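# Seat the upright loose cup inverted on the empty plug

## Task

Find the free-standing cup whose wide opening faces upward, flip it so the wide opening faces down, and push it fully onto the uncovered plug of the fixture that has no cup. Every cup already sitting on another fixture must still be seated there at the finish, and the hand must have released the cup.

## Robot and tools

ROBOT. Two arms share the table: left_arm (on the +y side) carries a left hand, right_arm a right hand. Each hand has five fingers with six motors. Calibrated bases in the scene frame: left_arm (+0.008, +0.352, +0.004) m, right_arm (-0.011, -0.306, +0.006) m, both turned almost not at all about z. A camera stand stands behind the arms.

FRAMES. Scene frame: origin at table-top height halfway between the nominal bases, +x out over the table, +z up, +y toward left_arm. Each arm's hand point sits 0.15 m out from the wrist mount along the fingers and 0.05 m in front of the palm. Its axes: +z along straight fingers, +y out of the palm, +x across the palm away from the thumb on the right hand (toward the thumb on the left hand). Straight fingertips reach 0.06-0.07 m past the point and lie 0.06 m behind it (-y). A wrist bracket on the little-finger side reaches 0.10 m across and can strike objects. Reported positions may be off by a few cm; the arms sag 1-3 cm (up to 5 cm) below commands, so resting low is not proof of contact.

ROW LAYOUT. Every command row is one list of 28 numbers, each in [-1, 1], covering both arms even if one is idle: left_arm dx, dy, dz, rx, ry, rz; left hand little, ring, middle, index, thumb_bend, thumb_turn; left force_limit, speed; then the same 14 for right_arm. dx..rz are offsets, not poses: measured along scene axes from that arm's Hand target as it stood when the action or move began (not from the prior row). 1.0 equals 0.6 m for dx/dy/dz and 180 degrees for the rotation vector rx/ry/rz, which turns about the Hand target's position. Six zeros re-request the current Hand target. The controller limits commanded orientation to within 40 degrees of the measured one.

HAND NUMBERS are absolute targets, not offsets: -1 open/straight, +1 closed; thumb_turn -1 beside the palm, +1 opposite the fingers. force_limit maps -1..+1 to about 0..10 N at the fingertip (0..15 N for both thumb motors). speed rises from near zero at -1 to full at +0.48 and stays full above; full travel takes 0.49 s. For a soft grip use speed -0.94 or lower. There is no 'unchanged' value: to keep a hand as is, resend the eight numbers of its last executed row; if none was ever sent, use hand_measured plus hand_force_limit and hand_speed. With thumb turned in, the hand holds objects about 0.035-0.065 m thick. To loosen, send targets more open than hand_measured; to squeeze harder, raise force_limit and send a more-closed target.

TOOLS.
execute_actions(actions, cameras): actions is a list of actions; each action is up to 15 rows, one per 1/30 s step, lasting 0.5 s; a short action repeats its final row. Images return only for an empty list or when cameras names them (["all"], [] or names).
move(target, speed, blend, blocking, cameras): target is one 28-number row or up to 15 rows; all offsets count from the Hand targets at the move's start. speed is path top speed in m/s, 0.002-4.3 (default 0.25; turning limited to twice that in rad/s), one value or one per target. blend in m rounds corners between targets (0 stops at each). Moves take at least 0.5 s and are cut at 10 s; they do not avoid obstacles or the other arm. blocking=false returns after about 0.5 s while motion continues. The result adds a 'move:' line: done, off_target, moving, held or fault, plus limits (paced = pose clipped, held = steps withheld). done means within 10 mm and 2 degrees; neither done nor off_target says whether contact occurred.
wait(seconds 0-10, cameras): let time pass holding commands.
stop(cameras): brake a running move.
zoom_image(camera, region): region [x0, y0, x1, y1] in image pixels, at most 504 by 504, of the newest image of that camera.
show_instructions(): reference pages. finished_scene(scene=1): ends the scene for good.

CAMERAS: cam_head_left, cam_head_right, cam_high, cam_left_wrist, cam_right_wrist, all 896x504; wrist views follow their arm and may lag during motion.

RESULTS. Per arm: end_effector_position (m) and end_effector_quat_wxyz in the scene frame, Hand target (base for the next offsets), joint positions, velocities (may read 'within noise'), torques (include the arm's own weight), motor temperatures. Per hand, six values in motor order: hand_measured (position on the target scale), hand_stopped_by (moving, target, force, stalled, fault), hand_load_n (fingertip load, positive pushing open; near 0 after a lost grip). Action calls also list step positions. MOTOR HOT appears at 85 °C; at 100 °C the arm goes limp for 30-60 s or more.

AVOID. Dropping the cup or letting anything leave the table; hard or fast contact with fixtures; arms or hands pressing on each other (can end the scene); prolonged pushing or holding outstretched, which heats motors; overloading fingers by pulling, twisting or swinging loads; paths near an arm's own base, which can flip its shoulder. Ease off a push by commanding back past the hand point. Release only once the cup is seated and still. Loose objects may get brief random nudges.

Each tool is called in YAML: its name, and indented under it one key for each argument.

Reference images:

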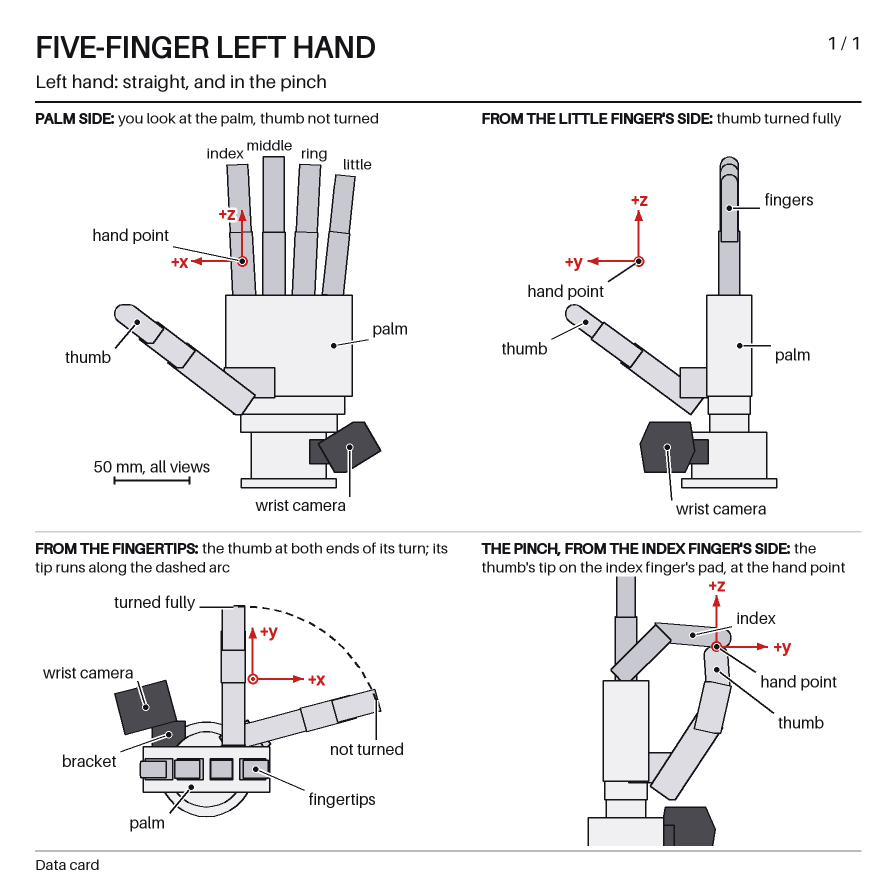

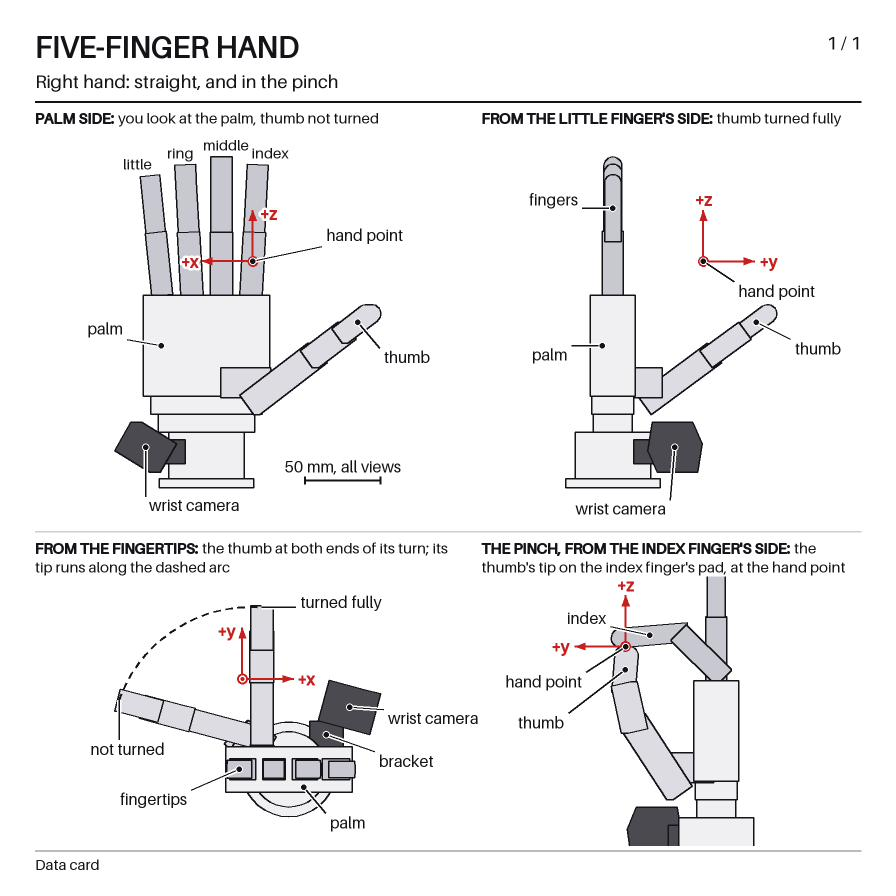

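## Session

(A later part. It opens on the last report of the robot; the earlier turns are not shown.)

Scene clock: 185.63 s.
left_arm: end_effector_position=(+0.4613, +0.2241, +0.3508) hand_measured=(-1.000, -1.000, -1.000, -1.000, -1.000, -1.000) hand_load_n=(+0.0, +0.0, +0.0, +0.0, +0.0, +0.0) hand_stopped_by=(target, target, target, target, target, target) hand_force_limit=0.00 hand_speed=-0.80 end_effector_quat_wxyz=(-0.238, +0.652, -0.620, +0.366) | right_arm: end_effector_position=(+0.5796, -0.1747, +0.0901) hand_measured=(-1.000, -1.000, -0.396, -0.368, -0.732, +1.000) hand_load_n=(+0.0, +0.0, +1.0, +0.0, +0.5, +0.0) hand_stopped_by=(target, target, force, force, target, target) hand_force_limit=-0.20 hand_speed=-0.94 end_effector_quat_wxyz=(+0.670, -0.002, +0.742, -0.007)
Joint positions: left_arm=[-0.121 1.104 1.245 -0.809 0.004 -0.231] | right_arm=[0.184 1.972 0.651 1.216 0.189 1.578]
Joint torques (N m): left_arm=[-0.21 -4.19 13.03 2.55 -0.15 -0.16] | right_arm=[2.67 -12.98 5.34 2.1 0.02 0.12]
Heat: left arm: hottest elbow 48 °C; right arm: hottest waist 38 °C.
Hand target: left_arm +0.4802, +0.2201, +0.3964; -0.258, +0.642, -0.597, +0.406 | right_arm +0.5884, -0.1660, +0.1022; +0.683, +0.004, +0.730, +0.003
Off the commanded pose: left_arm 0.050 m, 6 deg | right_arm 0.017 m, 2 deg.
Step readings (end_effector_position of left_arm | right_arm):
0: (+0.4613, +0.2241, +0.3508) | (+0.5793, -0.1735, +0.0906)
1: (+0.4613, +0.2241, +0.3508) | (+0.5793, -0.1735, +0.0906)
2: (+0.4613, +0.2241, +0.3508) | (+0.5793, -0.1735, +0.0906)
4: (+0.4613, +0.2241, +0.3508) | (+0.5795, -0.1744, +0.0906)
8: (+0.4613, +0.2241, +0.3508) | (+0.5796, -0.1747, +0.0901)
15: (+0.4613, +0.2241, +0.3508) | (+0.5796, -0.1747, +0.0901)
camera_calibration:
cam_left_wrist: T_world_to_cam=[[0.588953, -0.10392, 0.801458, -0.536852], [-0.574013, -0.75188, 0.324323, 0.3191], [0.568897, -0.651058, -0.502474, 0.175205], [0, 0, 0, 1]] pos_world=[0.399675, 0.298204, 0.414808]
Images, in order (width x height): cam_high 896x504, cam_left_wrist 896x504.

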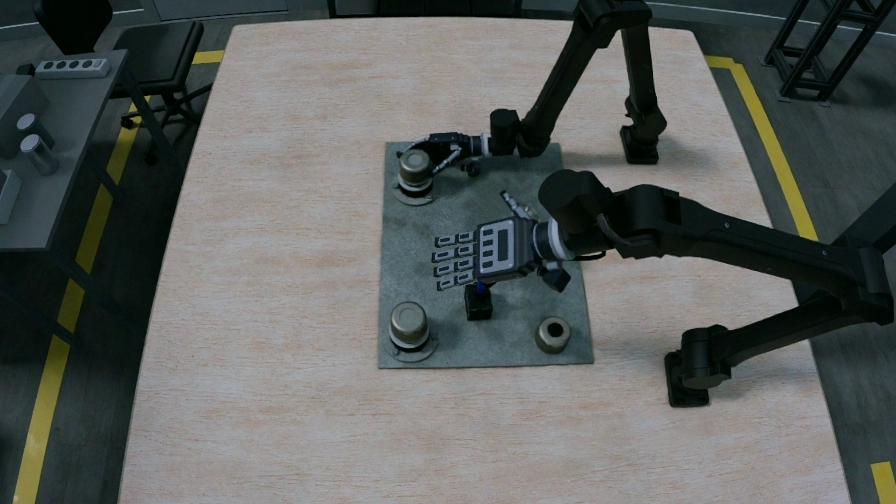

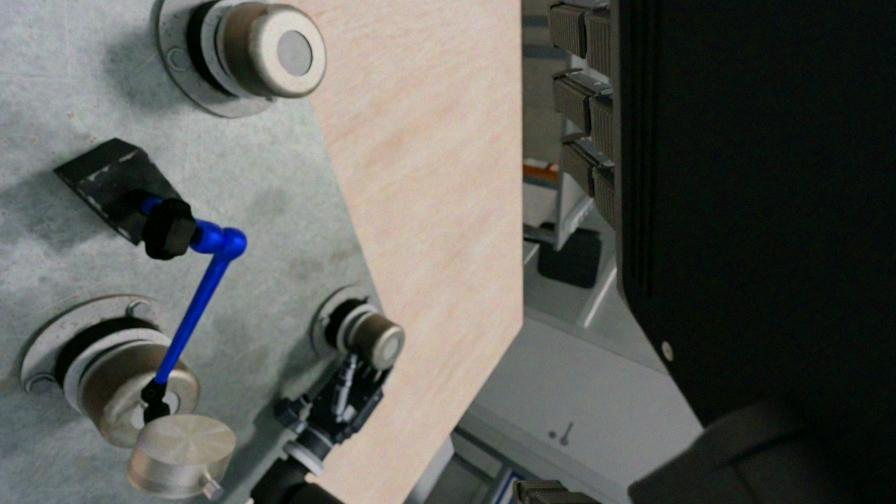

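move:
  target: [0, 0, 0, 0, 0, 0, -1, -1, -1, -1, -1, -1, 0.0, -0.8, 0, 0, 0, 0, 0, 0, -1, -1, -1, -1, -1, 1, -0.2, -0.7]
  cameras: ["cam_high", "cam_left_wrist", "cam_right_wrist"]

zoom_image:
  camera: "cam_high"
  region: [370, 110, 490, 210]

zoom_image:
  camera: "cam_right_wrist"
  region: [240, 0, 740, 450]

Scene clock: 188.13 s.
left_arm: end_effector_position=(+0.4613, +0.2241, +0.3508) hand_measured=(-1.000, -1.000, -1.000, -1.000, -1.000, -1.000) hand_load_n=(+0.0, +0.0, +0.0, +0.0, +0.0, -0.5) hand_stopped_by=(target, target, target, target, target, target) hand_force_limit=0.00 hand_speed=-0.80 end_effector_quat_wxyz=(-0.238, +0.652, -0.620, +0.366) | right_arm: end_effector_position=(+0.5793, -0.1738, +0.0892) hand_measured=(-1.000, -1.000, -1.000, -1.000, -1.000, +1.000) hand_load_n=(+0.0, +0.0, +0.0, +0.0, +0.0, +0.0) hand_stopped_by=(target, target, target, target, target, target) hand_force_limit=-0.20 hand_speed=-0.70 end_effector_quat_wxyz=(+0.669, -0.002, +0.743, -0.006)
Joint positions: left_arm=[-0.121 1.104 1.245 -0.809 0.004 -0.231] | right_arm=[0.186 1.974 0.651 1.216 0.189 1.578]
Joint torques (N m): left_arm=[0.09 -5.13 13.22 2.66 -0.19 -0.21] | right_arm=[2.61 -13.22 5.34 2.13 0.01 0.11]
Heat: left arm: hottest elbow 48 °C; right arm: hottest waist 38 °C.
Hand target: left_arm +0.4802, +0.2201, +0.3964; -0.258, +0.642, -0.597, +0.406 | right_arm +0.5884, -0.1660, +0.1022; +0.683, +0.004, +0.730, +0.003
Off the commanded pose: left_arm 0.050 m, 6 deg | right_arm 0.018 m, 3 deg.
move: off_target (left_arm, right_arm)
camera_calibration:
cam_left_wrist: T_world_to_cam=[[0.588953, -0.10392, 0.801458, -0.536852], [-0.574013, -0.75188, 0.324323, 0.3191], [0.568897, -0.651058, -0.502474, 0.175205], [0, 0, 0, 1]] pos_world=[0.399675, 0.298204, 0.414808]
cam_right_wrist: T_world_to_cam=[[-0.0675077, 0.959545, -0.273344, 0.223997], [-0.431087, 0.219023, 0.875324, 0.209232], [0.899781, 0.176926, 0.398862, -0.405604], [0, 0, 0, 1]] pos_world=[0.470273, -0.189, 0.0398626]
Images, in order (width x height): cam_high 896x504, cam_left_wrist 896x504, cam_right_wrist 896x504.

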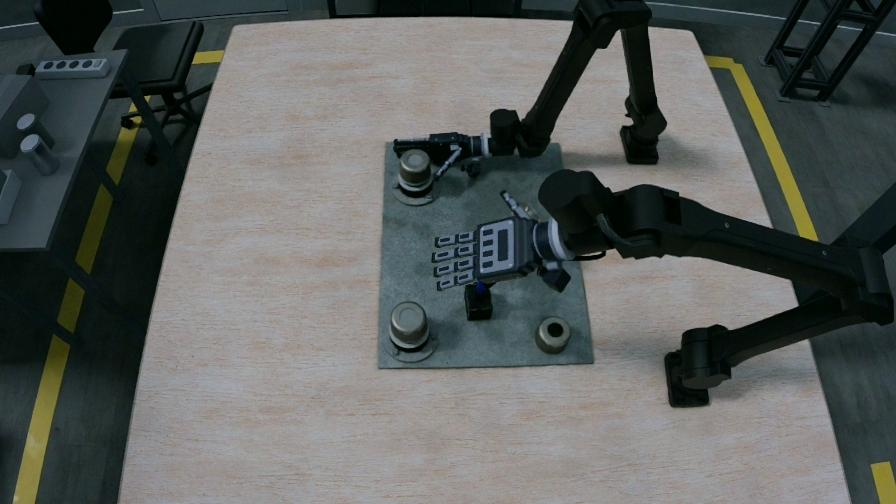

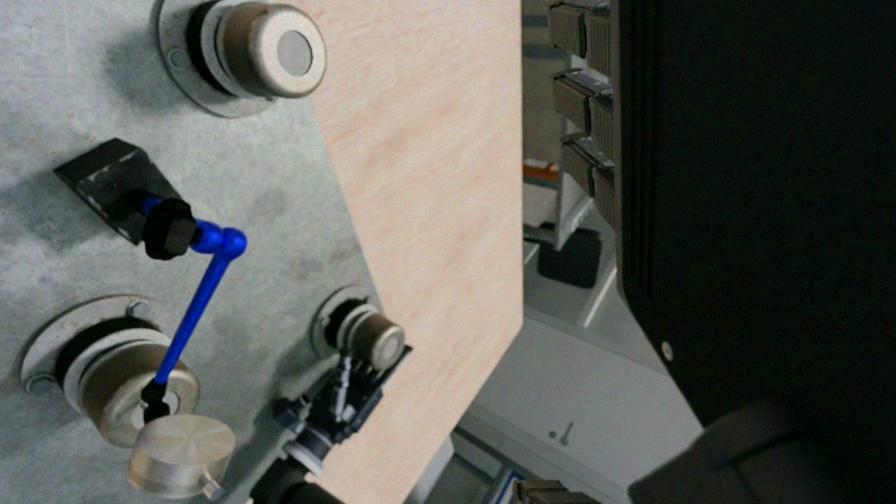

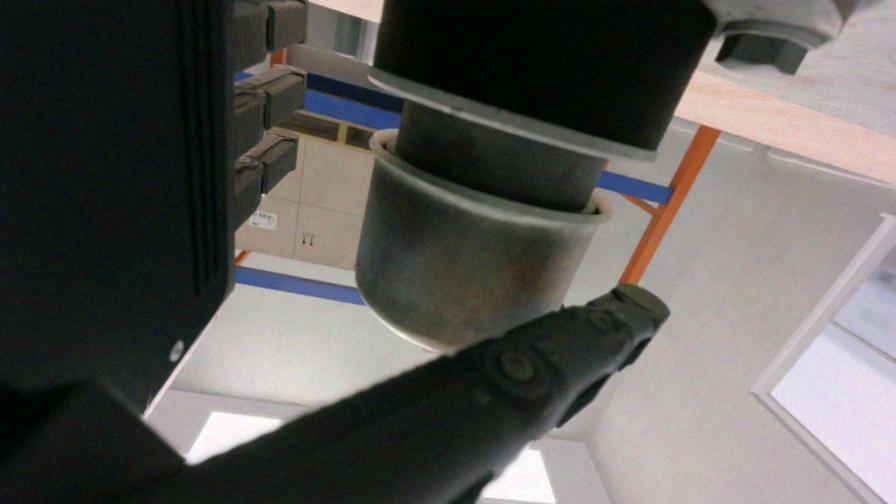

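Scaled by 4.200 from the camera's 896x504 image, which has a finer 1280x720 frame.

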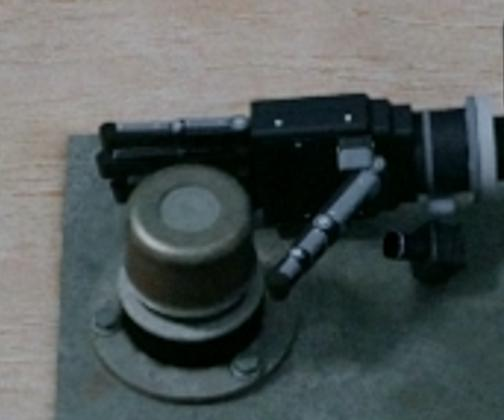

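Scaled by 1.008 from the camera's 896x504 image, which has a finer 1280x720 frame.

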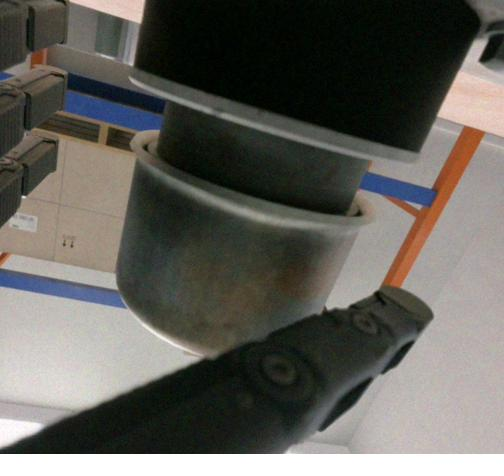

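move:
  target:
    - [0, 0, 0, 0, 0, 0, -1, -1, -1, -1, -1, -1, 0.0, -0.8, 0, 0, 0, 0, 0, 0, -1, -1, -1, -1, -1, -1, -0.2, -0.4]
    - [0, 0, 0, 0, 0, 0, -1, -1, -1, -1, -1, -1, 0.0, -0.8, 0, -0.02, 0.2, 0, 0, 0, -1, -1, -1, -1, -1, -1, -0.2, -0.4]
    - [0, 0, 0, 0, 0, 0, -1, -1, -1, -1, -1, -1, 0.0, -0.8, -0.314, -0.14, 0.33, 0, 0, 0, -1, -1, -1, -1, -1, -1, -0.2, -0.4]
  speed: [0.1, 0.1, 0.2]
  blend: [0, 0.02, 0]
  cameras: ["all"]

zoom_image:
  camera: "cam_high"
  region: [370, 110, 490, 210]

zoom_image:
  camera: "cam_left_wrist"
  region: [250, 250, 430, 430]

zoom_image:
  camera: "cam_head_right"
  region: [400, 180, 500, 280]

Scene clock: 194.97 s.
left_arm: end_effector_position=(+0.4613, +0.2241, +0.3508) hand_measured=(-1.000, -1.000, -1.000, -1.000, -1.000, -1.000) hand_load_n=(+0.0, +0.0, +0.0, +0.0, +0.0, +0.0) hand_stopped_by=(target, target, target, target, target, target) hand_force_limit=0.00 hand_speed=-0.80 end_effector_quat_wxyz=(-0.238, +0.652, -0.620, +0.366) | right_arm: end_effector_position=(+0.4011, -0.2498, +0.2905) hand_measured=(-1.000, -1.000, -1.000, -1.000, -1.000, -1.000) hand_load_n=(+0.0, +0.0, +0.0, +0.0, +0.0, -0.5) hand_stopped_by=(target, target, target, target, target, target) hand_force_limit=-0.20 hand_speed=-0.40 end_effector_quat_wxyz=(+0.677, +0.005, +0.736, +0.001)
Joint positions: left_arm=[-0.121 1.104 1.245 -0.809 0.004 -0.231] | right_arm=[-0.009 0.776 0.32 0.373 -0.006 1.578]
Joint torques (N m): left_arm=[0.03 -4.78 12.96 2.78 -0.18 -0.11] | right_arm=[1.03 -2.49 8.62 1.17 -0.24 -0.05]
Heat: left arm: hottest elbow 48 °C; right arm: hottest waist 38 °C.
Hand target: left_arm +0.4802, +0.2201, +0.3964; -0.258, +0.642, -0.597, +0.406 | right_arm +0.4000, -0.2500, +0.3002; +0.683, +0.004, +0.730, +0.003
Off the commanded pose: left_arm 0.050 m, 6 deg | right_arm 0.010 m, 1 deg.
move: off_target (left_arm)
camera_calibration:
cam_left_wrist: T_world_to_cam=[[0.588953, -0.10392, 0.801458, -0.536852], [-0.574013, -0.75188, 0.324323, 0.3191], [0.568897, -0.651058, -0.502474, 0.175205], [0, 0, 0, 1]] pos_world=[0.399675, 0.298204, 0.414808]
cam_right_wrist: T_world_to_cam=[[-0.0610508, 0.964951, -0.255229, 0.333373], [-0.449431, 0.201743, 0.870236, -0.0224986], [0.891226, 0.167837, 0.421363, -0.317504], [0, 0, 0, 1]] pos_world=[0.293209, -0.263861, 0.23845]

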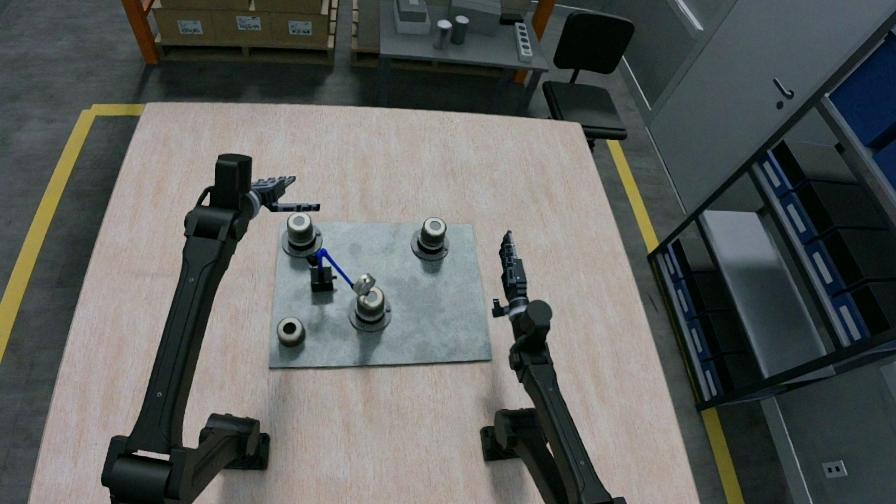

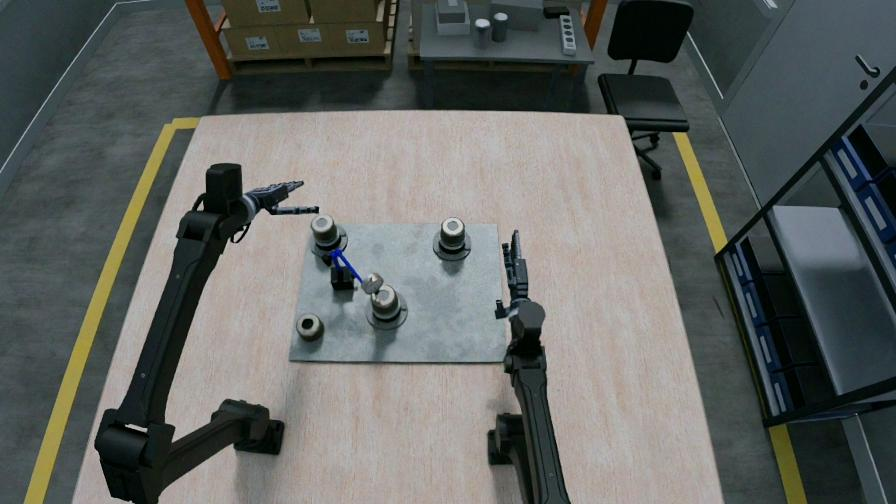

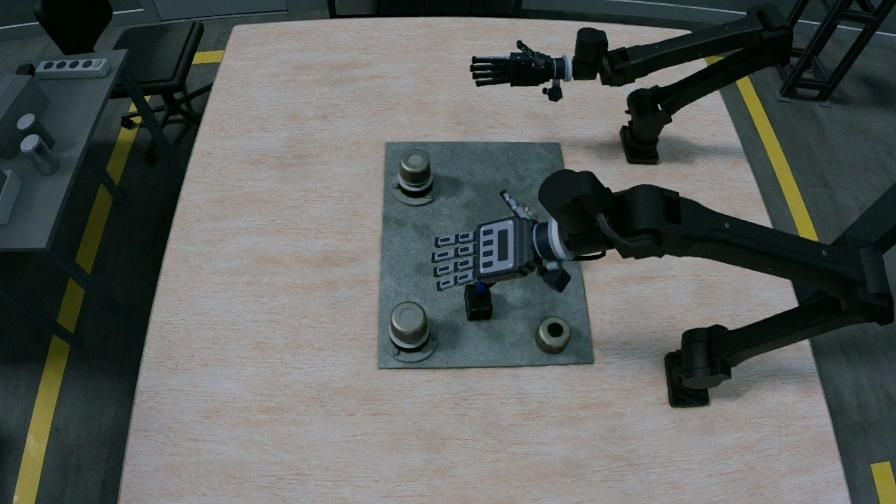

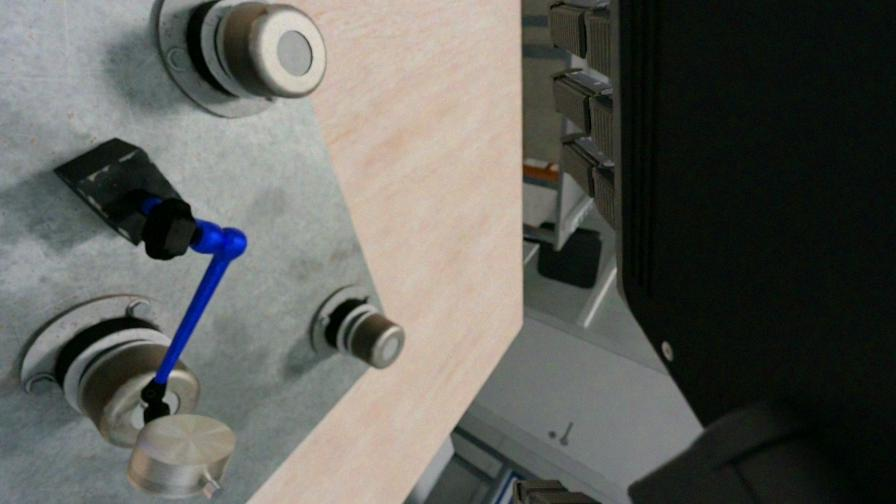

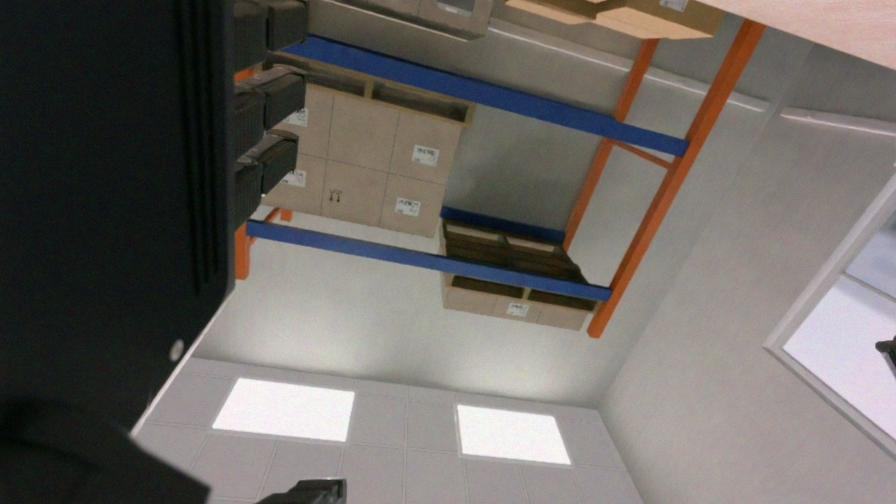

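Scaled by 4.200 from the camera's 896x504 image, which has a finer 1280x720 frame.

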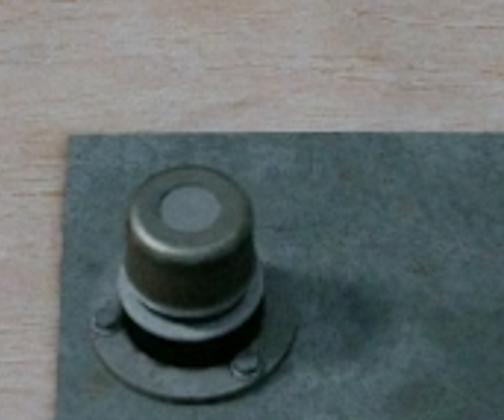

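Scaled by 2.800 from the camera's 896x504 image, which has a finer 1280x720 frame.

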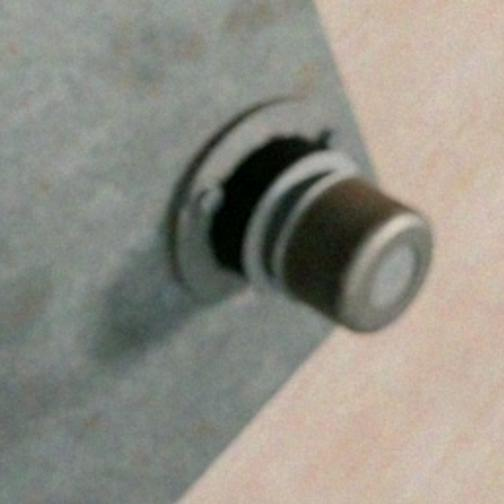

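Scaled by 5.040 from the camera's 896x504 image, which has a finer 1280x720 frame.

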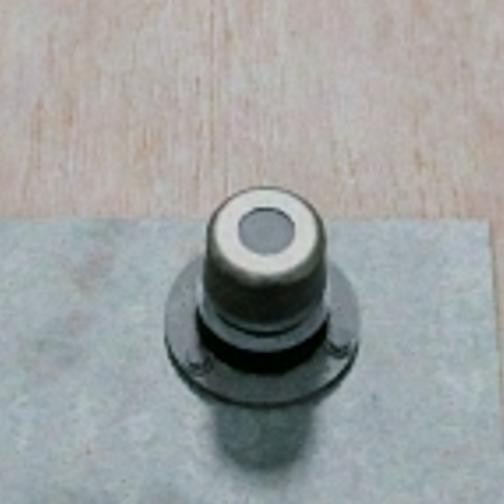

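finished_scene:

The scene is finished: the task was done.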